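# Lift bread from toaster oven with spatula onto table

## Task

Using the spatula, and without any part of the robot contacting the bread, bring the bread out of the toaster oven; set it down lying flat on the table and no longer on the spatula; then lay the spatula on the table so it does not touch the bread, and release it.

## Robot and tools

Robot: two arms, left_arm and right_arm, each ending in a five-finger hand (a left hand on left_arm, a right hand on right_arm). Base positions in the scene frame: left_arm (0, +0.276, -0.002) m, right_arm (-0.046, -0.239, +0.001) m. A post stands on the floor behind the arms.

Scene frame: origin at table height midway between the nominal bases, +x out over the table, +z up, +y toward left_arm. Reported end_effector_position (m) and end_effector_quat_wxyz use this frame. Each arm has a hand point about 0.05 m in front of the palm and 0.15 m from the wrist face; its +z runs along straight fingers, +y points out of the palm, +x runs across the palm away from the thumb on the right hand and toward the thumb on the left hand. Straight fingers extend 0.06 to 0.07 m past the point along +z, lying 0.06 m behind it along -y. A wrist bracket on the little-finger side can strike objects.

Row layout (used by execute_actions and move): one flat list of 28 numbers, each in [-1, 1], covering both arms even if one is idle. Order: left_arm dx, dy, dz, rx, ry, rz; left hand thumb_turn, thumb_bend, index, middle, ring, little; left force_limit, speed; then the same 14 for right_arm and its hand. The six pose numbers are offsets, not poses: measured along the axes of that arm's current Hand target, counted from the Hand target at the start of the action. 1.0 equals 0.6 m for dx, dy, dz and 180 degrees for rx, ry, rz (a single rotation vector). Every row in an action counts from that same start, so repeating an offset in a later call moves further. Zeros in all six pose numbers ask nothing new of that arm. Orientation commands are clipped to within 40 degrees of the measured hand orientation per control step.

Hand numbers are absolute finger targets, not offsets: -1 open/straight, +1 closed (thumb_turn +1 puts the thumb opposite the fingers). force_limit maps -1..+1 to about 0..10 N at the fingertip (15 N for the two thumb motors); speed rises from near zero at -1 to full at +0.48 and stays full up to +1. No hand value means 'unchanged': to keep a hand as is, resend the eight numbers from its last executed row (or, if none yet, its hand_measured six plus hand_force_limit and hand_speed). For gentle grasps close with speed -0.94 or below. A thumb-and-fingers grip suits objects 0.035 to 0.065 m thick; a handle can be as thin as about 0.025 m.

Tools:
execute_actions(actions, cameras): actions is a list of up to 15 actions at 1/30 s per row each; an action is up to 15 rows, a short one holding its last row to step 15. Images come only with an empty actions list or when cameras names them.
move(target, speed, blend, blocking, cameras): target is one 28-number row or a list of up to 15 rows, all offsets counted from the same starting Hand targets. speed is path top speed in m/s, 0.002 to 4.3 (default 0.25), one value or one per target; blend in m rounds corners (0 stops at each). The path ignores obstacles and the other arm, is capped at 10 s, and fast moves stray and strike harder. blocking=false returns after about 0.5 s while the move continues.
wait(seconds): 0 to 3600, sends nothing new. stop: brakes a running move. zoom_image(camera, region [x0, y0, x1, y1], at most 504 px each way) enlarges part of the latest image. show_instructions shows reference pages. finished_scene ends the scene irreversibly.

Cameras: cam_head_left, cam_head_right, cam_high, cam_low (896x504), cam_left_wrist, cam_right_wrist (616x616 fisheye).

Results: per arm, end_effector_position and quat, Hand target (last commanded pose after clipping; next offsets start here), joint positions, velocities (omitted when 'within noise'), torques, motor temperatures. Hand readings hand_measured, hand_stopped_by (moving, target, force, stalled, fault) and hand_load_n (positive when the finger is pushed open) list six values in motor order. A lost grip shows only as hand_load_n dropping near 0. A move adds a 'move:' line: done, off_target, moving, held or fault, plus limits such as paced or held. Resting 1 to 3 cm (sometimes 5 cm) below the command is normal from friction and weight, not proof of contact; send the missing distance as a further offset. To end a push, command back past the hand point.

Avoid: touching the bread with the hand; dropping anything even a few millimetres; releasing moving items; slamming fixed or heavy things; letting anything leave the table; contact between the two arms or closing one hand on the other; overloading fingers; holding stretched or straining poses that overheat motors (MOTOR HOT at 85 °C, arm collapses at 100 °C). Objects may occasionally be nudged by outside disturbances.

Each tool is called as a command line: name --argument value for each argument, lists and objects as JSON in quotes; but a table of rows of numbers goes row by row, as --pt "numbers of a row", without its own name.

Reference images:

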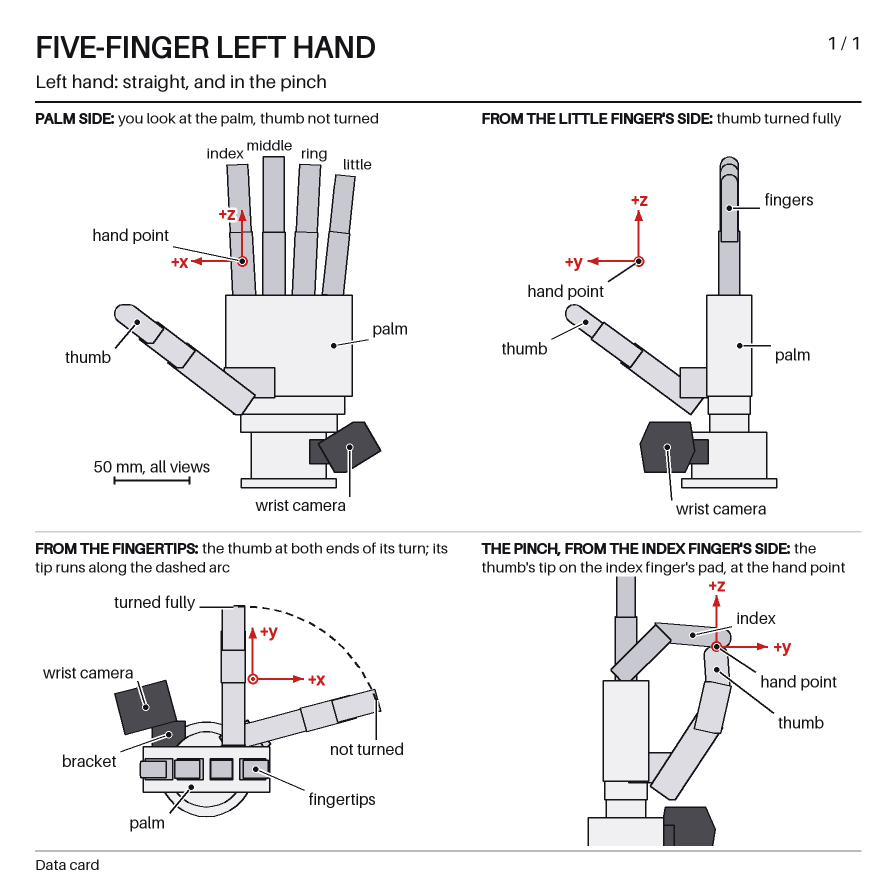

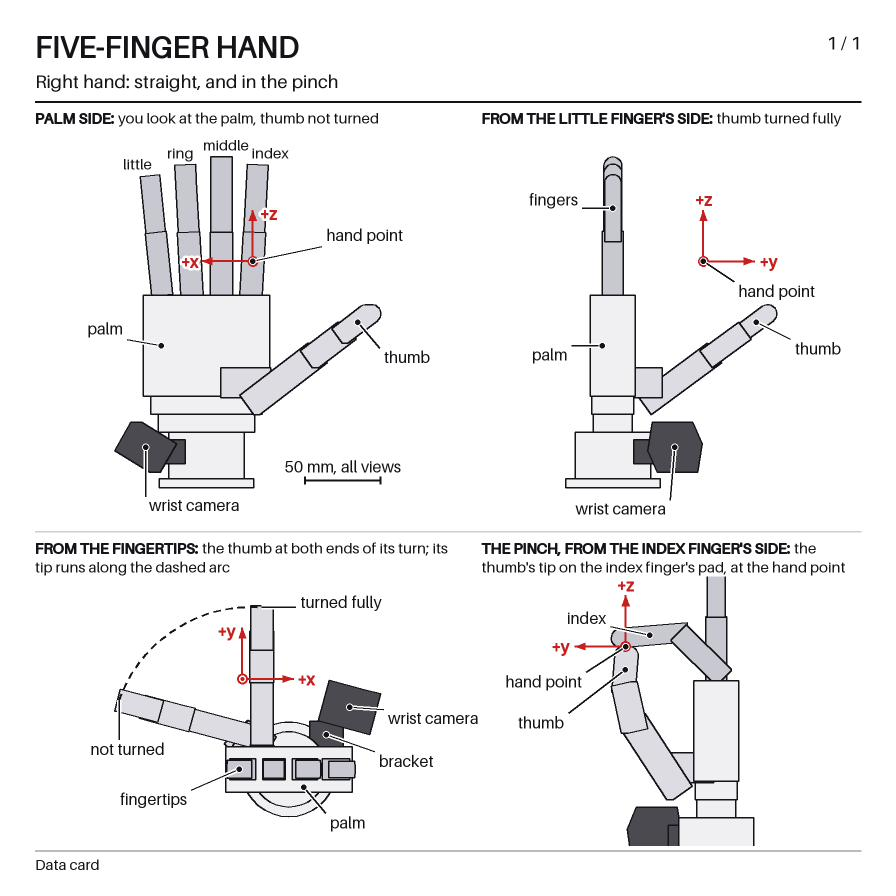

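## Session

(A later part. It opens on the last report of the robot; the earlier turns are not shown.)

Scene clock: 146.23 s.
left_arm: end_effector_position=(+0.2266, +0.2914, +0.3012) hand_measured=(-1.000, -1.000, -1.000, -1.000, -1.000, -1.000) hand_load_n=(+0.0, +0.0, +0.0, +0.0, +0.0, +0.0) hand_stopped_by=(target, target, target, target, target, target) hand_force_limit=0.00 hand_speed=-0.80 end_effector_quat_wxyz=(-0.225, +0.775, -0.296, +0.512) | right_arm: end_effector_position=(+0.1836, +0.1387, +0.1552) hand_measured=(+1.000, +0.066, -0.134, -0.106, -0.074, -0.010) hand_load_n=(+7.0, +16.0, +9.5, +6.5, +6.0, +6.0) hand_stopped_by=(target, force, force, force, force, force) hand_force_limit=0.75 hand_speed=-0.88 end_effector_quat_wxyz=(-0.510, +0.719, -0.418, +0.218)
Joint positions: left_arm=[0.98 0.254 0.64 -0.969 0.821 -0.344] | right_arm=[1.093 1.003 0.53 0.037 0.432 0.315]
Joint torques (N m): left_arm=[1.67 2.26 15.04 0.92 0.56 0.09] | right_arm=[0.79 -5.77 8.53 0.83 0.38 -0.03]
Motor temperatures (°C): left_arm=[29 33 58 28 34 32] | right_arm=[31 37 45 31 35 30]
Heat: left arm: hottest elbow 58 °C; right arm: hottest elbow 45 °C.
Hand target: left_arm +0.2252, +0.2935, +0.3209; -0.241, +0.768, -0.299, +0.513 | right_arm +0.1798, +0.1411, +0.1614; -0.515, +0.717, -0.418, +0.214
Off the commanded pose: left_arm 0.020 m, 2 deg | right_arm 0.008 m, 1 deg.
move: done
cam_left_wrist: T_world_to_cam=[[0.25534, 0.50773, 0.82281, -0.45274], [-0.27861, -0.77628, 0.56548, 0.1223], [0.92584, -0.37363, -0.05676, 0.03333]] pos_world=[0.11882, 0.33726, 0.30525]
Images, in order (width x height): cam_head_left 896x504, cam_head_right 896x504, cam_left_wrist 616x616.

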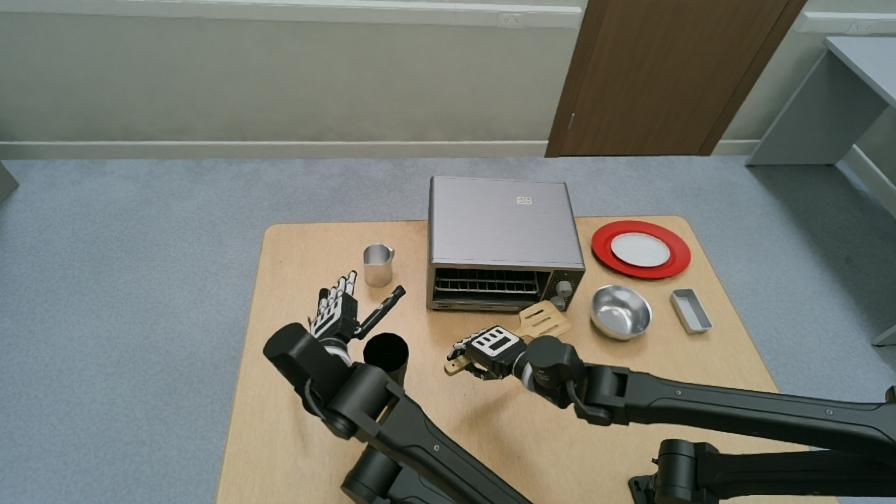

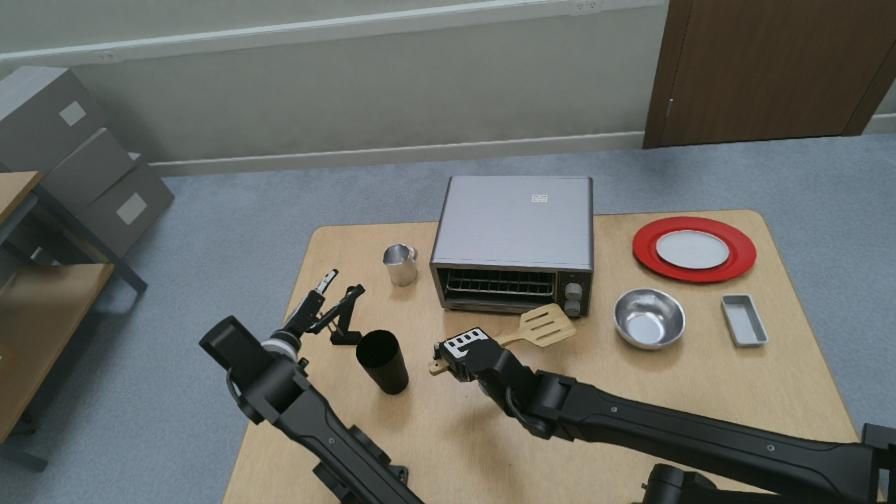

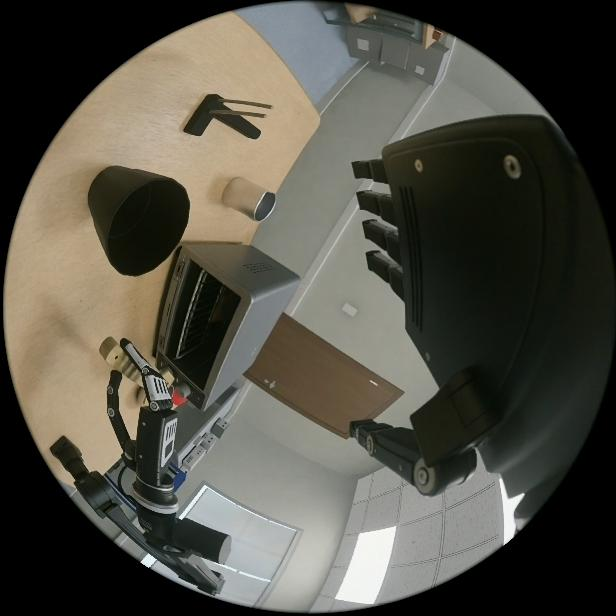

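zoom_image --camera "cam_left_wrist" --region '[150, 230, 260, 340]'

zoom_image --camera "cam_head_right" --region '[420, 260, 600, 390]'

zoom_image --camera "cam_head_left" --region '[420, 250, 600, 390]'

Scaled by 4.582 from the camera's image (finer frame: 880x880).

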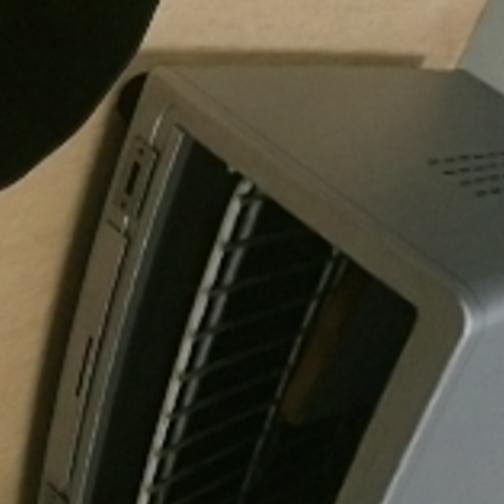

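Scaled by 2.800 from the camera's image (finer frame: 1280x720).

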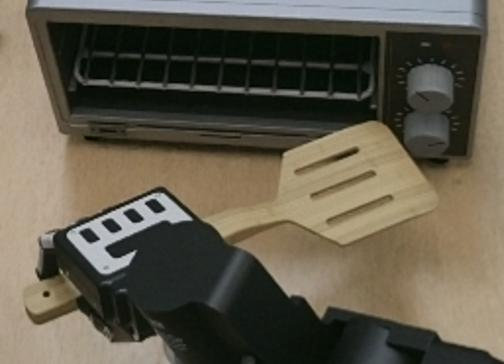

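Scaled by 2.800 from the camera's image (finer frame: 1280x720).

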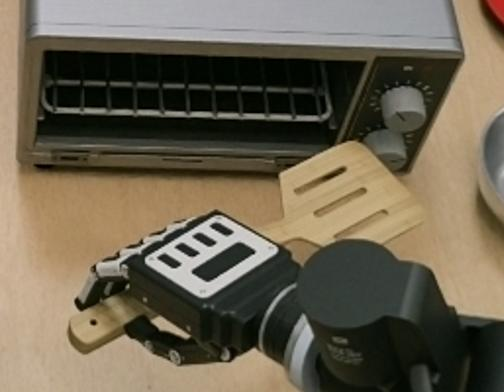

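move --target '[0.041,0.0745,0.031,0,0,-0.25,-1,-1,-1,-1,-1,-1,0,-0.8,0,0,0,0,0,0,1,0.08,0.35,0.35,0.35,0.35,0.75,-0.88]' --speed 0.2 --cameras '["cam_left_wrist"]'

zoom_image --camera "cam_left_wrist" --region '[160, 160, 250, 250]'

zoom_image --camera "cam_left_wrist" --region '[172, 195, 232, 240]'

Scene clock: 150.10 s.
left_arm: end_effector_position=(+0.2408, +0.2482, +0.2971) hand_measured=(-1.000, -1.000, -1.000, -1.000, -1.000, -1.000) hand_load_n=(+0.0, +0.0, +0.0, +0.0, +0.0, +0.0) hand_stopped_by=(target, target, target, target, target, target) hand_force_limit=0.00 hand_speed=-0.80 end_effector_quat_wxyz=(-0.025, +0.831, +0.018, +0.556) | right_arm: end_effector_position=(+0.1834, +0.1388, +0.1551) hand_measured=(+1.000, +0.066, -0.134, -0.106, -0.074, -0.010) hand_load_n=(+6.5, +16.0, +9.0, +7.0, +6.0, +6.0) hand_stopped_by=(target, force, force, force, force, force) hand_force_limit=0.75 hand_speed=-0.88 end_effector_quat_wxyz=(-0.510, +0.719, -0.418, +0.218)
Joint positions: left_arm=[0.449 0.004 0.482 -0.891 0.331 -1.405] | right_arm=[1.094 1.003 0.53 0.037 0.432 0.316]
Joint torques (N m): left_arm=[-0.26 2.02 10.71 2.14 0.15 -0.08] | right_arm=[0.67 -5.48 8.53 0.83 0.37 -0.03]
Motor temperatures (°C): left_arm=[29 33 57 28 34 32] | right_arm=[31 37 45 31 35 30]
Heat: left arm: hottest elbow 57 °C; right arm: hottest elbow 45 °C.
Hand target: left_arm +0.2403, +0.2457, +0.2998; -0.026, +0.823, +0.017, +0.566 | right_arm +0.1797, +0.1411, +0.1613; -0.515, +0.717, -0.418, +0.214
Off the commanded pose: left_arm 0.004 m, 1 deg | right_arm 0.008 m, 1 deg.
joint sent to its limit (left arm) — joint 2 (shoulder), lower limit. The joint targets still meet the commanded pose.
move: done
cam_left_wrist: T_world_to_cam=[[0.00278, 0.9568, 0.29074, -0.32358], [-0.13722, -0.28763, 0.94786, -0.17388], [0.99054, -0.04253, 0.13049, -0.14956]] pos_world=[0.12519, 0.25322, 0.27841]

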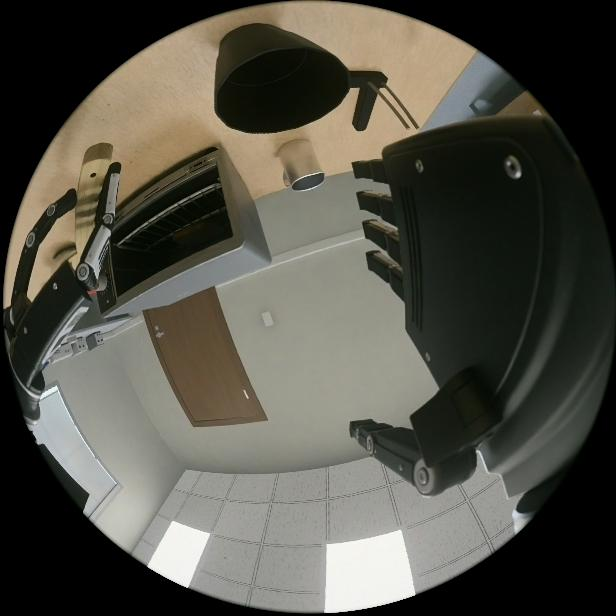

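Scaled by 5.600 from the camera's image (finer frame: 880x880).

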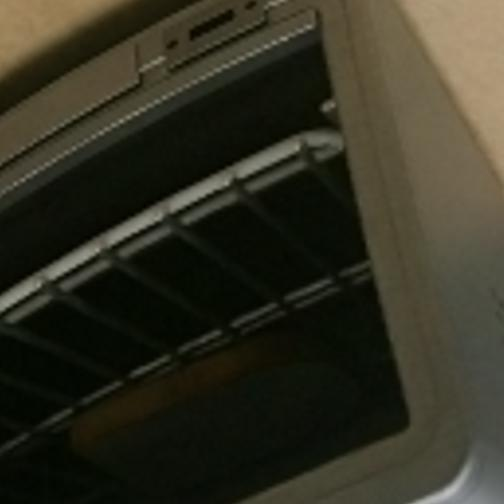

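Scaled by 8.400 from the camera's image (finer frame: 880x880).

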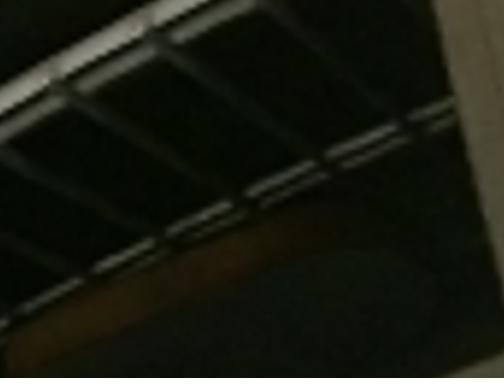

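move --target '[0,0,0,0,0,0,-1,-1,-1,-1,-1,-1,0,-0.8,0.01447,0.10704,0.04405,0,0,0,1,0.08,0.35,0.35,0.35,0.35,0.75,-0.88]' --speed 0.08 --cameras '["cam_head_right","cam_head_left","cam_right_wrist"]'

zoom_image --camera "cam_head_right" --region '[420, 260, 600, 390]'

zoom_image --camera "cam_head_left" --region '[420, 250, 600, 390]'

Scene clock: 153.57 s.
left_arm: end_effector_position=(+0.2409, +0.2482, +0.2970) hand_measured=(-1.000, -1.000, -1.000, -1.000, -1.000, -1.000) hand_load_n=(+0.0, +0.0, +0.0, +0.0, +0.0, +0.0) hand_stopped_by=(target, target, target, target, target, target) hand_force_limit=0.00 hand_speed=-0.80 end_effector_quat_wxyz=(-0.026, +0.831, +0.018, +0.556) | right_arm: end_effector_position=(+0.1821, +0.1364, +0.0913) hand_measured=(+1.000, +0.066, -0.134, -0.106, -0.074, -0.010) hand_load_n=(+6.5, +16.0, +9.5, +7.0, +6.0, +6.0) hand_stopped_by=(target, force, force, force, force, force) hand_force_limit=0.75 hand_speed=-0.88 end_effector_quat_wxyz=(-0.509, +0.720, -0.419, +0.218)
Joint positions: left_arm=[0.446 0.004 0.482 -0.891 0.328 -1.406] | right_arm=[1.094 1.149 0.419 0.288 0.432 0.317]
Joint torques (N m): left_arm=[-0.15 2.02 10.73 2.19 0.15 -0.07] | right_arm=[0.67 -4.31 6.83 2.35 0.37 -0.04]
Motor temperatures (°C): left_arm=[29 33 57 28 34 32] | right_arm=[31 37 45 31 35 30]
Heat: left arm: hottest elbow 57 °C; right arm: hottest elbow 45 °C.
Hand target: left_arm +0.2403, +0.2458, +0.2998; -0.026, +0.823, +0.018, +0.566 | right_arm +0.1797, +0.1412, +0.0915; -0.515, +0.717, -0.418, +0.214
Off the commanded pose: left_arm 0.004 m, 1 deg | right_arm 0.005 m, 1 deg.
joint sent to its limit (left arm) — joint 2 (shoulder), lower limit. The joint targets still meet the commanded pose.
move: done
cam_right_wrist: T_world_to_cam=[[-0.24357, -0.37388, -0.89492, 0.16973], [-0.92246, 0.3743, 0.09469, 0.10557], [0.29957, 0.8486, -0.43605, -0.01673]] pos_world=[0.14373, 0.03814, 0.13461]
Images, in order (width x height): cam_head_left 896x504, cam_head_right 896x504, cam_right_wrist 616x616.

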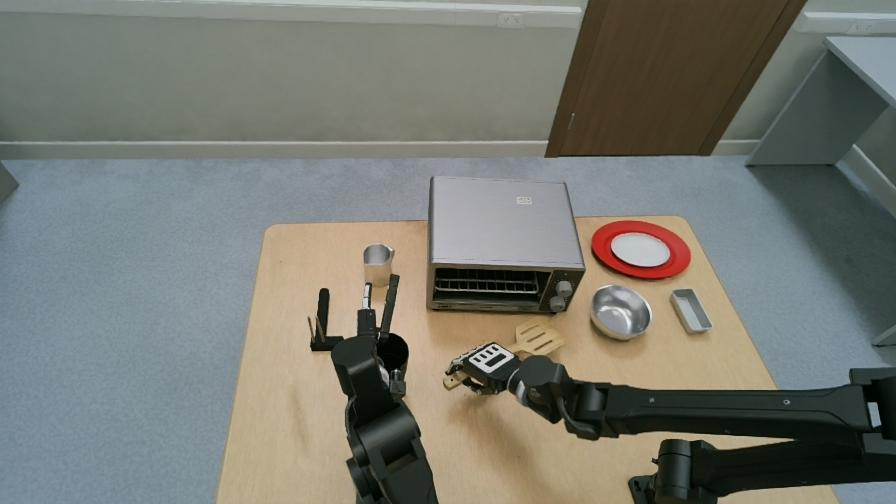

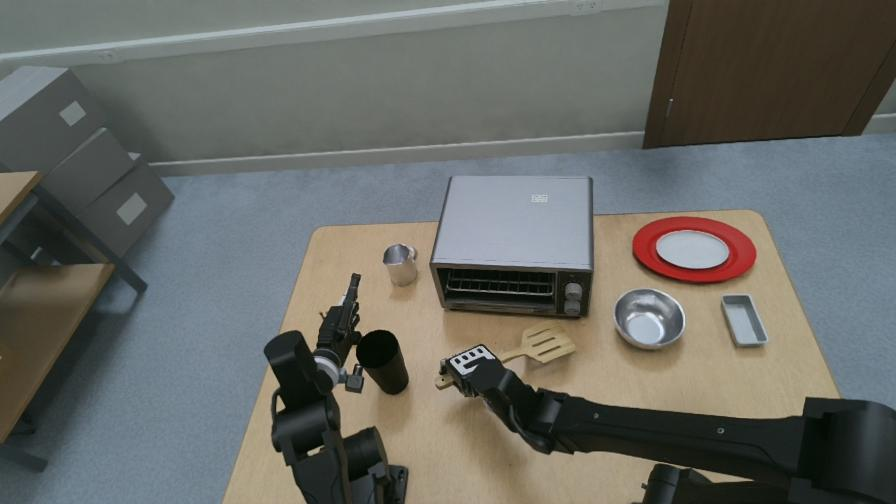

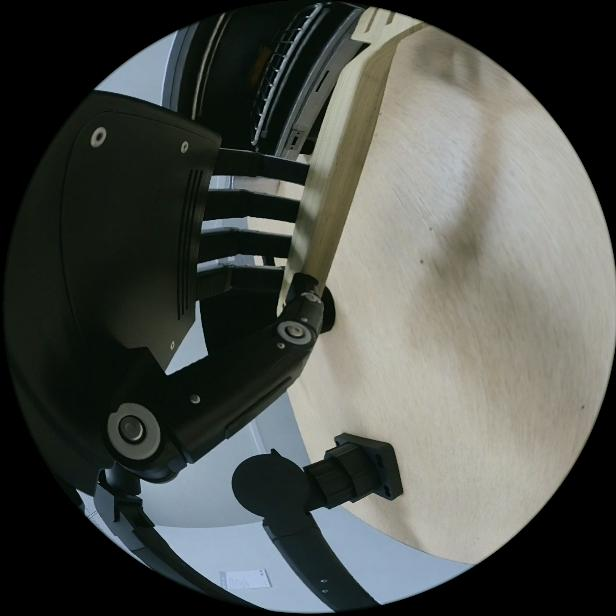

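Scaled by 2.800 from the camera's image (finer frame: 1280x720).

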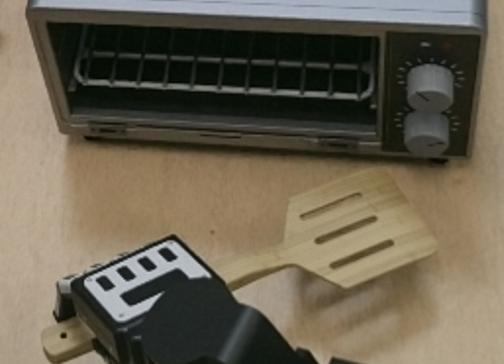

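Scaled by 2.800 from the camera's image (finer frame: 1280x720).

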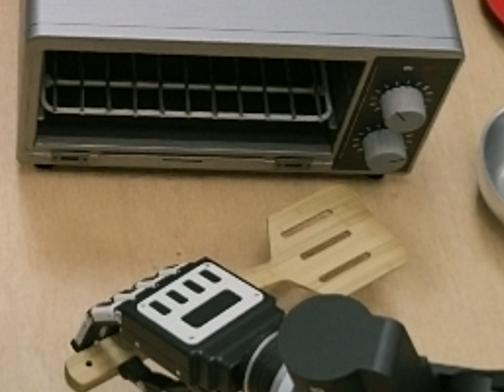

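execute_actions --actions '[]'

Scene clock: 154.30 s.
left_arm: end_effector_position=(+0.2409, +0.2482, +0.2970) hand_measured=(-1.000, -1.000, -1.000, -1.000, -1.000, -1.000) hand_load_n=(+0.0, +0.0, +0.0, +0.0, +0.0, +0.0) hand_stopped_by=(target, target, target, target, target, target) hand_force_limit=0.00 hand_speed=-0.80 end_effector_quat_wxyz=(-0.026, +0.831, +0.018, +0.556) | right_arm: end_effector_position=(+0.1822, +0.1365, +0.0914) hand_measured=(+1.000, +0.066, -0.134, -0.106, -0.074, -0.010) hand_load_n=(+6.5, +16.0, +9.5, +7.0, +5.5, +6.0) hand_stopped_by=(target, force, force, force, force, force) hand_force_limit=0.75 hand_speed=-0.88 end_effector_quat_wxyz=(-0.509, +0.720, -0.419, +0.218)
Joint positions: left_arm=[0.446 0.004 0.482 -0.891 0.328 -1.406] | right_arm=[1.094 1.149 0.419 0.288 0.432 0.317]
Joint velocities: within noise
Joint torques (N m): left_arm=[-0.15 1.96 10.74 2.11 0.16 -0.07] | right_arm=[0.91 -4.31 6.9 2.22 0.39 -0.04]
Motor temperatures (°C): left_arm=[29 33 57 28 34 32] | right_arm=[31 37 45 31 35 30]
Heat: left arm: hottest elbow 57 °C; right arm: hottest elbow 45 °C.
Hand target: left_arm +0.2403, +0.2458, +0.2998; -0.026, +0.823, +0.018, +0.566 | right_arm +0.1797, +0.1412, +0.0915; -0.515, +0.717, -0.418, +0.214
Off the commanded pose: left_arm 0.004 m, 1 deg | right_arm 0.005 m, 1 deg.
camera_calibration:
cam_left_wrist: T_world_to_cam=[[0.00182, 0.95691, 0.29038, -0.32329], [-0.13639, -0.28743, 0.94804, -0.1741], [0.99065, -0.04133, 0.12999, -0.14985]] pos_world=[0.12529, 0.25312, 0.27841]
cam_right_wrist: T_world_to_cam=[[-0.24344, -0.37352, -0.89511, 0.16973], [-0.92246, 0.37432, 0.09468, 0.10557], [0.29969, 0.84875, -0.43568, -0.0168]] pos_world=[0.14373, 0.03814, 0.13461]

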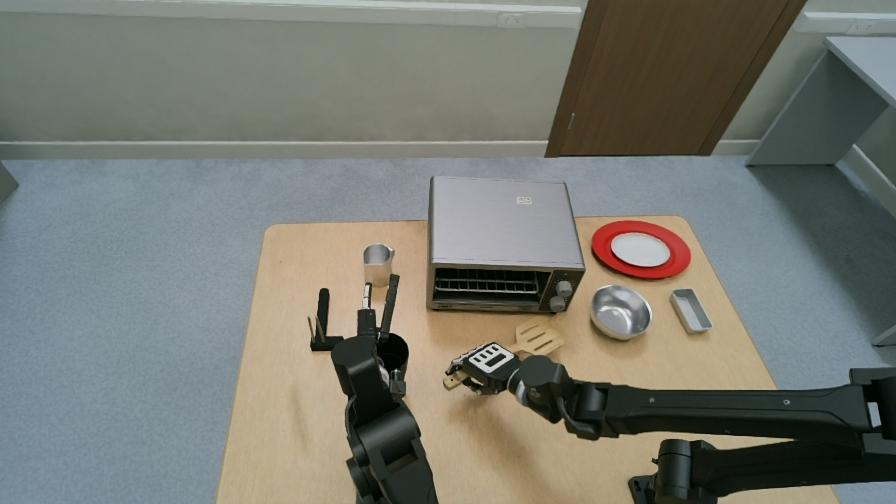

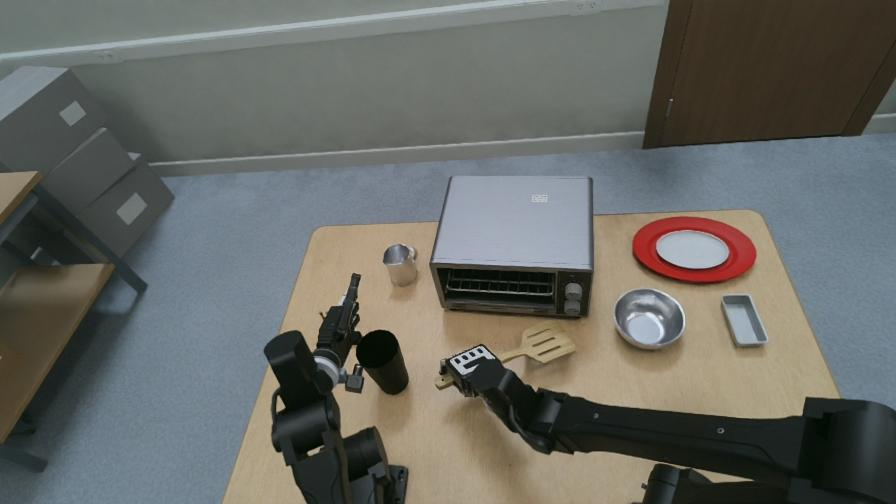

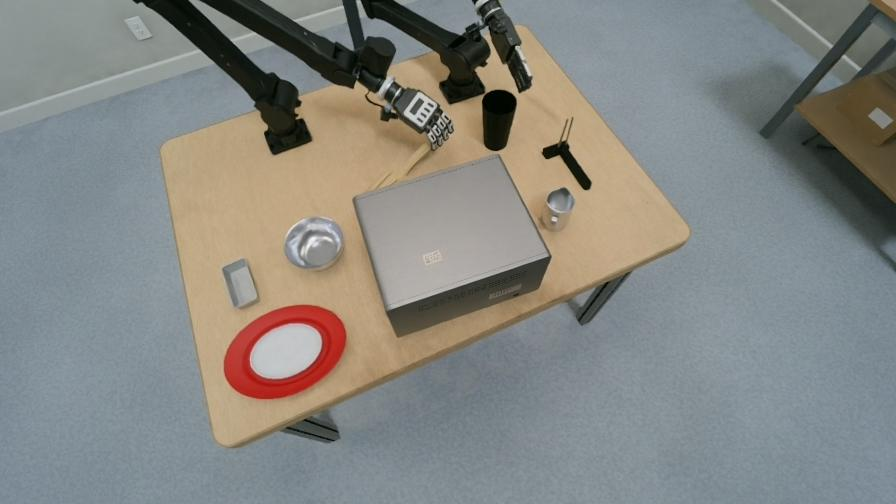

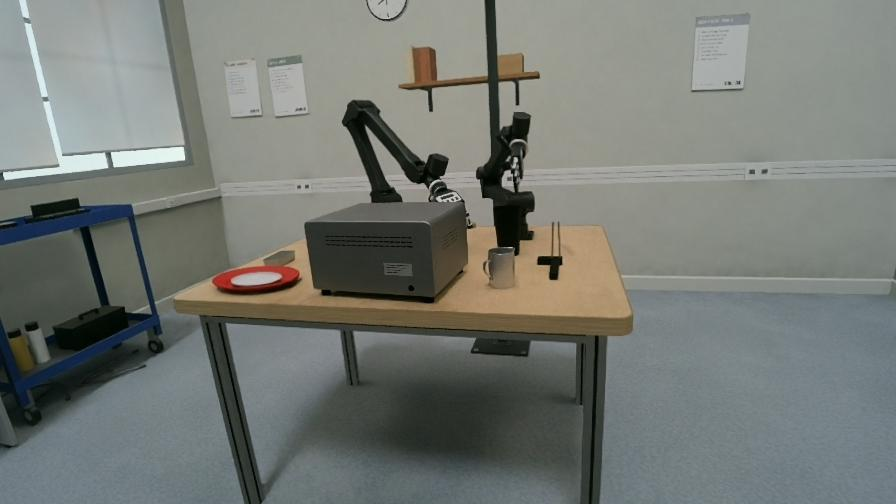

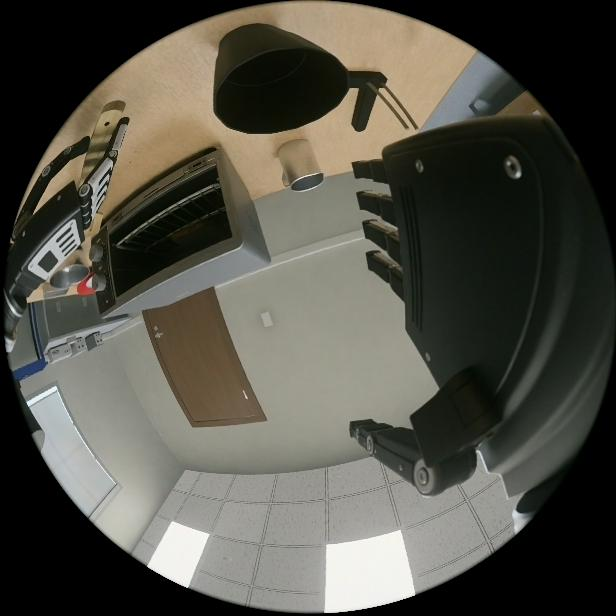

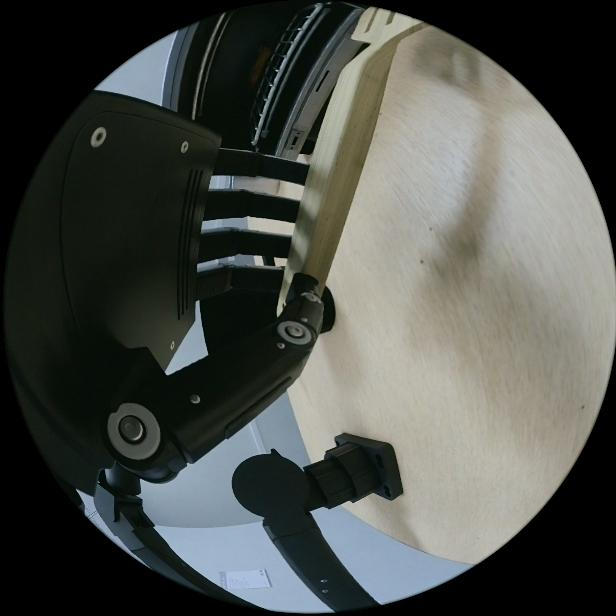

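move --pt "0 0 0 0 0 0 -1 -1 -1 -1 -1 -1 0 -0.8 0.0052 0.0382 0.0158 0 0 0 1 0.08 0.35 0.35 0.35 0.35 0.75 -0.88" --speed 0.06 --cameras '["cam_head_left","cam_head_right","cam_left_wrist","cam_right_wrist"]'

Scene clock: 156.23 s.
left_arm: end_effector_position=(+0.2409, +0.2482, +0.2970) hand_measured=(-1.000, -1.000, -1.000, -1.000, -1.000, -1.000) hand_load_n=(+0.0, +0.0, +0.0, +0.0, +0.0, +0.0) hand_stopped_by=(target, target, target, target, target, target) hand_force_limit=0.00 hand_speed=-0.80 end_effector_quat_wxyz=(-0.026, +0.831, +0.018, +0.556) | right_arm: end_effector_position=(+0.1824, +0.1369, +0.0666) hand_measured=(+1.000, +0.066, -0.134, -0.106, -0.074, -0.010) hand_load_n=(+7.0, +16.0, +9.0, +7.0, +5.5, +6.5) hand_stopped_by=(target, force, force, force, force, force) hand_force_limit=0.75 hand_speed=-0.88 end_effector_quat_wxyz=(-0.509, +0.720, -0.419, +0.218)
Joint positions: left_arm=[0.446 0.004 0.482 -0.891 0.328 -1.406] | right_arm=[1.094 1.234 0.388 0.406 0.432 0.317]
Joint torques (N m): left_arm=[-0.09 1.9 10.74 2.15 0.15 -0.06] | right_arm=[0.67 -4.89 6.11 2.37 0.35 -0.01]
Motor temperatures (°C): left_arm=[29 33 56 28 34 32] | right_arm=[31 37 45 31 35 30]
Heat: left arm: hottest elbow 56 °C; right arm: hottest elbow 45 °C.
Hand target: left_arm +0.2403, +0.2458, +0.2998; -0.026, +0.823, +0.018, +0.566 | right_arm +0.1798, +0.1411, +0.0663; -0.515, +0.717, -0.418, +0.214
Off the commanded pose: left_arm 0.004 m, 1 deg | right_arm 0.005 m, 1 deg.
joint sent to its limit (left arm) — joint 2 (shoulder), lower limit. The joint targets still meet the commanded pose.
move: done
cam_left_wrist: T_world_to_cam=[[0.00182, 0.95691, 0.29038, -0.32329], [-0.13639, -0.28743, 0.94804, -0.1741], [0.99065, -0.04133, 0.12999, -0.14985]] pos_world=[0.12529, 0.25312, 0.27841]
cam_right_wrist: T_world_to_cam=[[-0.24319, -0.37327, -0.89528, 0.14774], [-0.9225, 0.37425, 0.09455, 0.10793], [0.29977, 0.84889, -0.43535, -0.02815]] pos_world=[0.14393, 0.03864, 0.10981]

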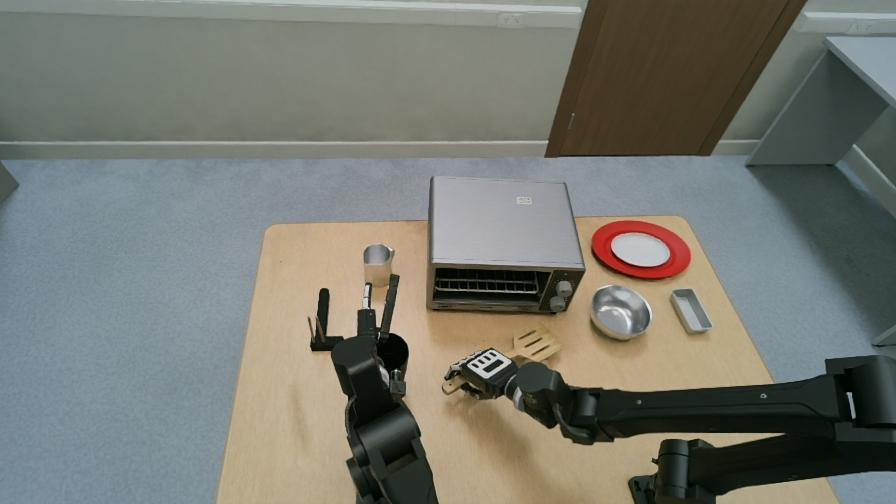

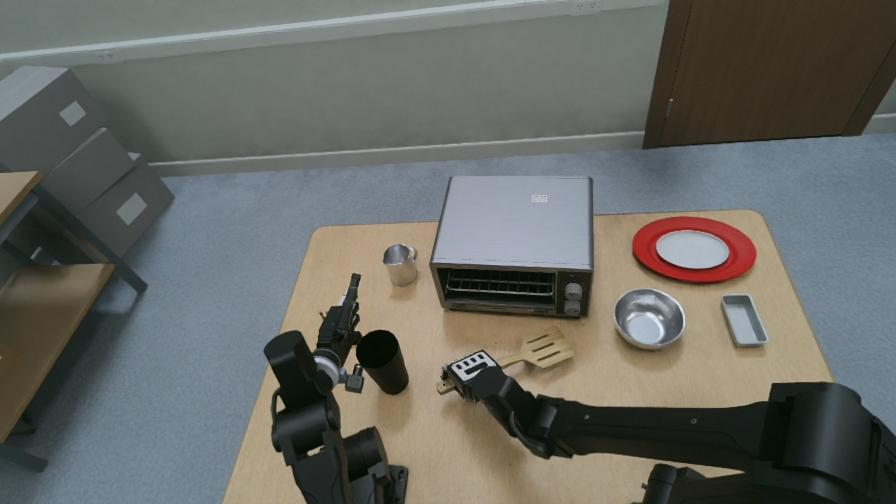

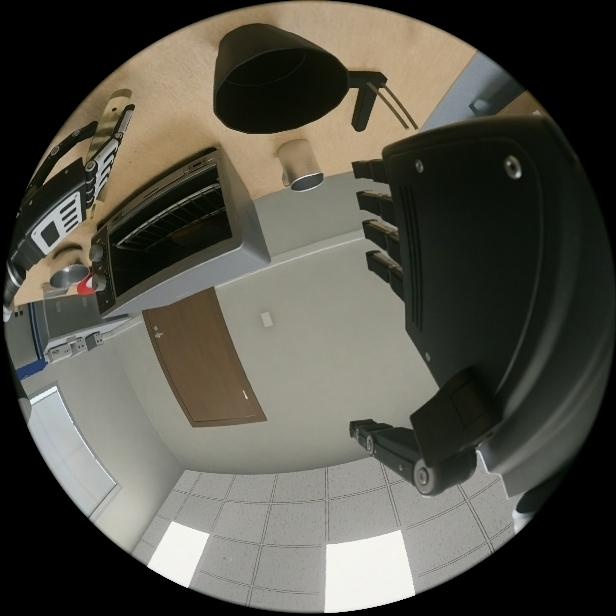

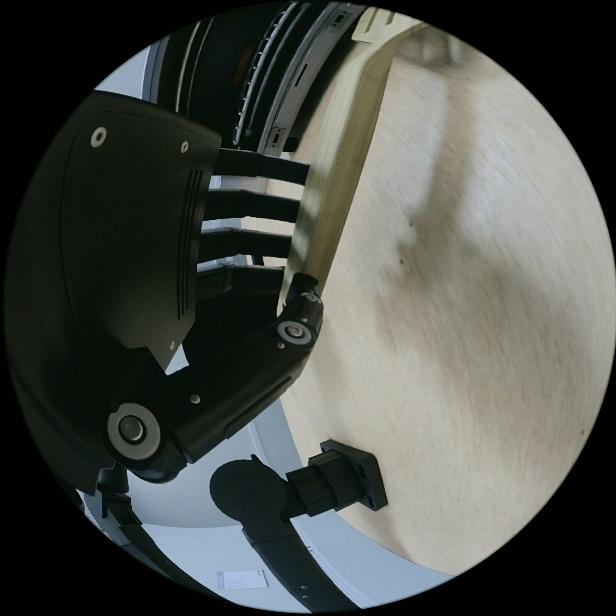

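move --pt "0 0 0 0 0 0 -1 -1 -1 -1 -1 -1 0 -0.8 0.0021 0.0153 0.0063 0 0 0 1 0.08 0.35 0.35 0.35 0.35 0.75 -0.88" --speed 0.03 --cameras '["cam_head_left","cam_head_right","cam_right_wrist"]'

zoom_image --camera "cam_head_right" --region '[420, 300, 600, 420]'

Scene clock: 157.27 s.
left_arm: end_effector_position=(+0.2409, +0.2482, +0.2970) hand_measured=(-1.000, -1.000, -1.000, -1.000, -1.000, -1.000) hand_load_n=(+0.0, -0.5, +0.0, +0.0, +0.0, +0.0) hand_stopped_by=(target, target, target, target, target, target) hand_force_limit=0.00 hand_speed=-0.80 end_effector_quat_wxyz=(-0.026, +0.831, +0.018, +0.556) | right_arm: end_effector_position=(+0.1826, +0.1373, +0.0568) hand_measured=(+1.000, +0.066, -0.134, -0.106, -0.074, -0.010) hand_load_n=(+6.5, +16.0, +9.5, +7.0, +6.0, +6.0) hand_stopped_by=(target, force, force, force, force, force) hand_force_limit=0.75 hand_speed=-0.88 end_effector_quat_wxyz=(-0.509, +0.720, -0.419, +0.218)
Joint positions: left_arm=[0.446 0.004 0.482 -0.891 0.328 -1.406] | right_arm=[1.094 1.271 0.377 0.455 0.432 0.317]
Joint torques (N m): left_arm=[0.03 2.02 10.71 2.19 0.15 -0.06] | right_arm=[0.67 -4.48 5.85 2.39 0.39 -0.05]
Motor temperatures (°C): left_arm=[29 33 56 28 34 32] | right_arm=[31 37 45 31 35 30]
Heat: left arm: hottest elbow 56 °C; right arm: hottest elbow 45 °C.
Hand target: left_arm +0.2403, +0.2458, +0.2998; -0.026, +0.823, +0.018, +0.566 | right_arm +0.1798, +0.1412, +0.0566; -0.515, +0.717, -0.418, +0.214
Off the commanded pose: left_arm 0.004 m, 1 deg | right_arm 0.005 m, 1 deg.
joint sent to its limit (left arm) — joint 2 (shoulder), lower limit. The joint targets still meet the commanded pose.
move: done
cam_right_wrist: T_world_to_cam=[[-0.24295, -0.37262, -0.89562, 0.1391], [-0.92252, 0.37417, 0.09458, 0.10894], [0.29987, 0.8492, -0.43466, -0.03282]] pos_world=[0.14413, 0.03894, 0.10001]

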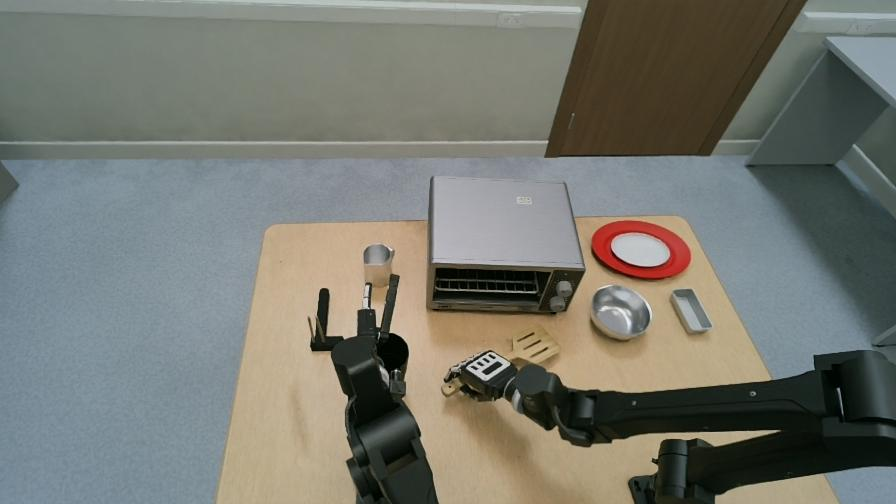

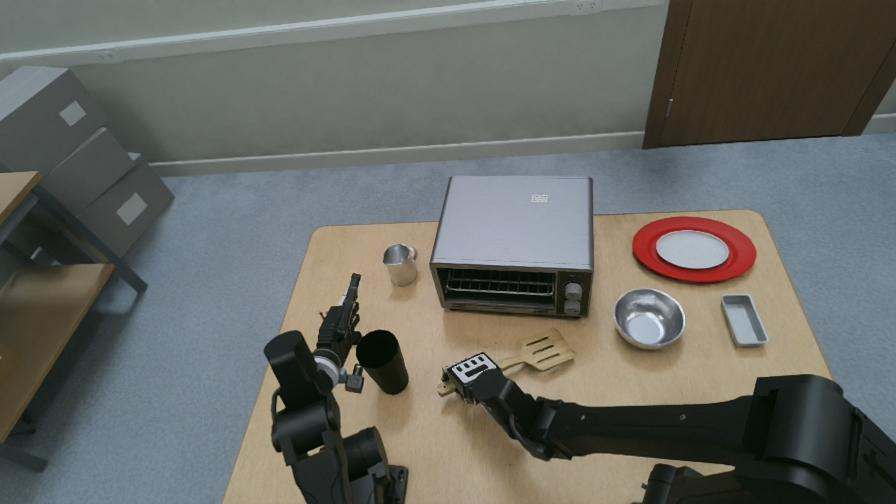

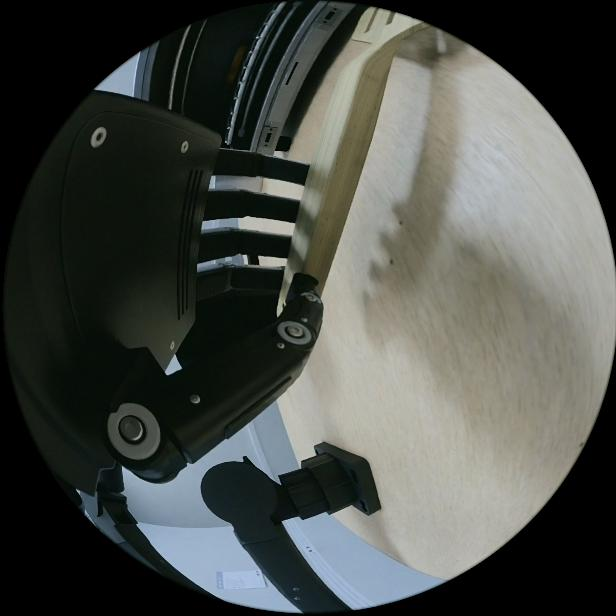

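Scaled by 2.800 from the camera's image (finer frame: 1280x720).

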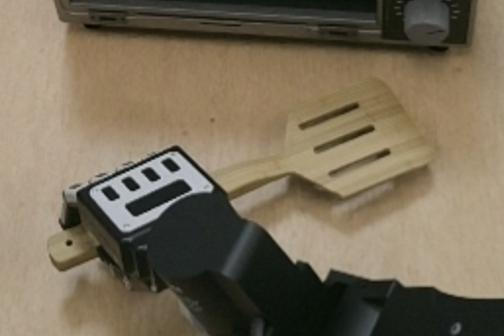

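move --pt "0 0 0 0 0 0 -1 -1 -1 -1 -1 -1 0 -0.8 0.001 0.0077 0.0032 0 0 0 1 0.08 0.35 0.35 0.35 0.35 0.75 -0.88" --speed 0.03 --cameras '["cam_head_left","cam_head_right","cam_right_wrist"]'

zoom_image --camera "cam_head_right" --region '[420, 300, 600, 420]'

zoom_image --camera "cam_right_wrist" --region '[260, 0, 460, 130]'

Scene clock: 158.13 s.
left_arm: end_effector_position=(+0.2409, +0.2482, +0.2970) hand_measured=(-1.000, -1.000, -1.000, -1.000, -1.000, -1.000) hand_load_n=(+0.0, +0.0, +0.0, +0.0, +0.0, +0.0) hand_stopped_by=(target, target, target, target, target, target) hand_force_limit=0.00 hand_speed=-0.80 end_effector_quat_wxyz=(-0.026, +0.831, +0.018, +0.556) | right_arm: end_effector_position=(+0.1826, +0.1373, +0.0516) hand_measured=(+1.000, +0.066, -0.134, -0.106, -0.074, -0.010) hand_load_n=(+6.5, +16.5, +9.5, +7.0, +6.0, +6.0) hand_stopped_by=(target, force, force, force, force, force) hand_force_limit=0.75 hand_speed=-0.88 end_effector_quat_wxyz=(-0.509, +0.720, -0.419, +0.218)
Joint positions: left_arm=[0.446 0.004 0.482 -0.891 0.328 -1.406] | right_arm=[1.094 1.292 0.372 0.48 0.432 0.317]
Joint torques (N m): left_arm=[-0.21 2.08 10.74 2.14 0.16 -0.06] | right_arm=[0.5 -5.42 5.65 2.22 0.39 -0.04]
Motor temperatures (°C): left_arm=[29 33 56 28 34 32] | right_arm=[31 37 44 31 35 30]
Heat: left arm: hottest elbow 56 °C; right arm: hottest elbow 44 °C.
Hand target: left_arm +0.2403, +0.2458, +0.2998; -0.026, +0.823, +0.018, +0.566 | right_arm +0.1798, +0.1412, +0.0514; -0.515, +0.717, -0.418, +0.214
Off the commanded pose: left_arm 0.004 m, 1 deg | right_arm 0.005 m, 1 deg.
joint sent to its limit (left arm) — joint 2 (shoulder), lower limit. The joint targets still meet the commanded pose.
move: done
cam_right_wrist: T_world_to_cam=[[-0.2431, -0.37301, -0.89542, 0.13446], [-0.92252, 0.37419, 0.09457, 0.10943], [0.29978, 0.84903, -0.43507, -0.03502]] pos_world=[0.14413, 0.03894, 0.09481]

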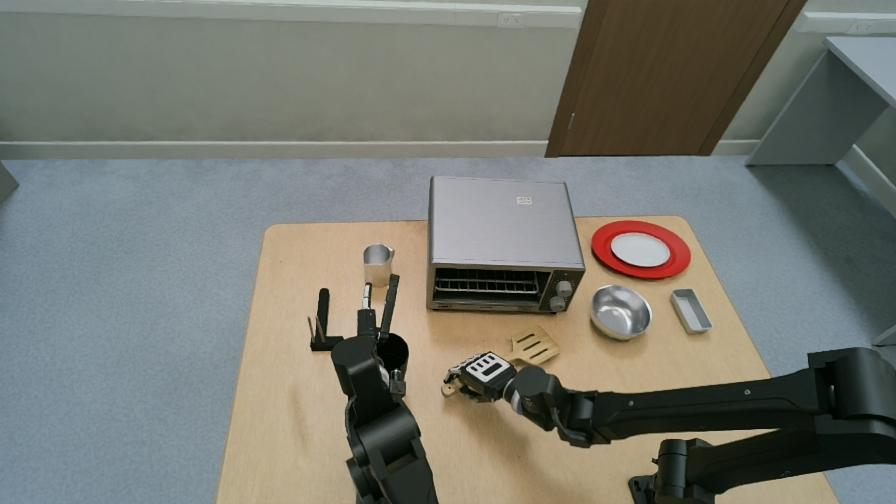

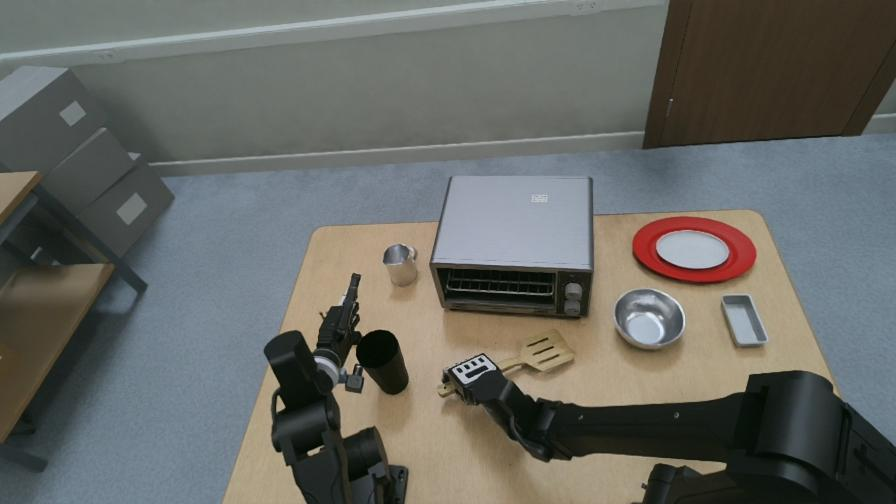

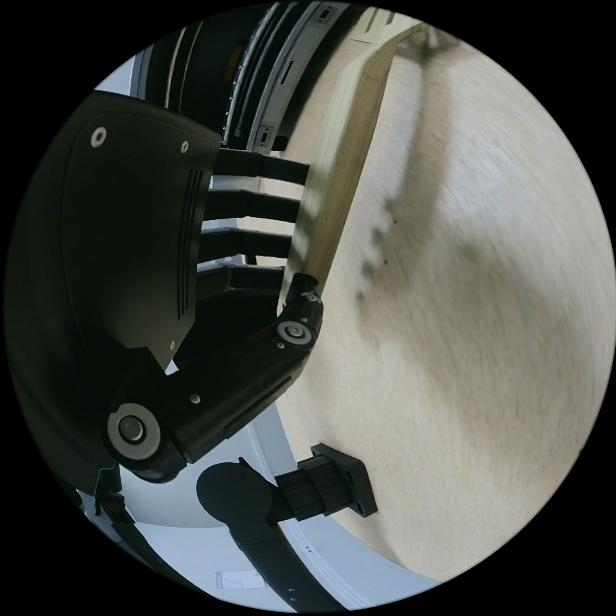

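Scaled by 2.800 from the camera's image (finer frame: 1280x720).

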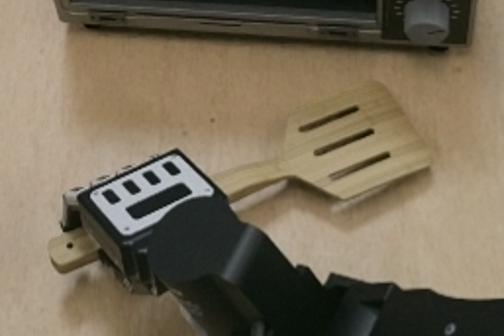

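Scaled by 2.520 from the camera's image (finer frame: 880x880).

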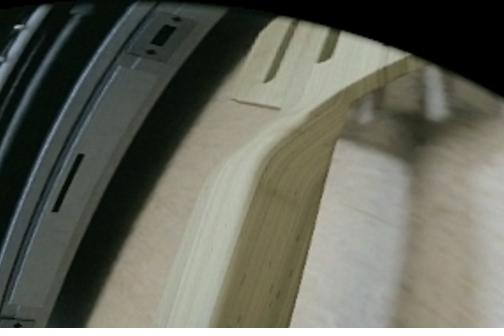

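zoom_image --camera "cam_head_left" --region '[420, 310, 580, 420]'

Scaled by 3.150 from the camera's image (finer frame: 1280x720).

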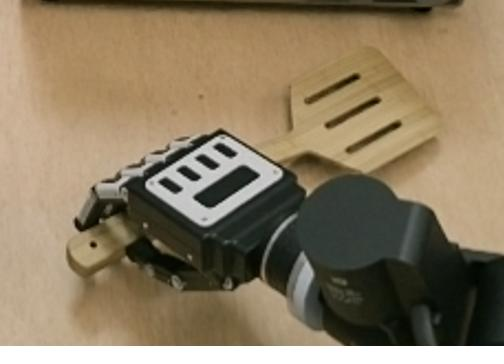

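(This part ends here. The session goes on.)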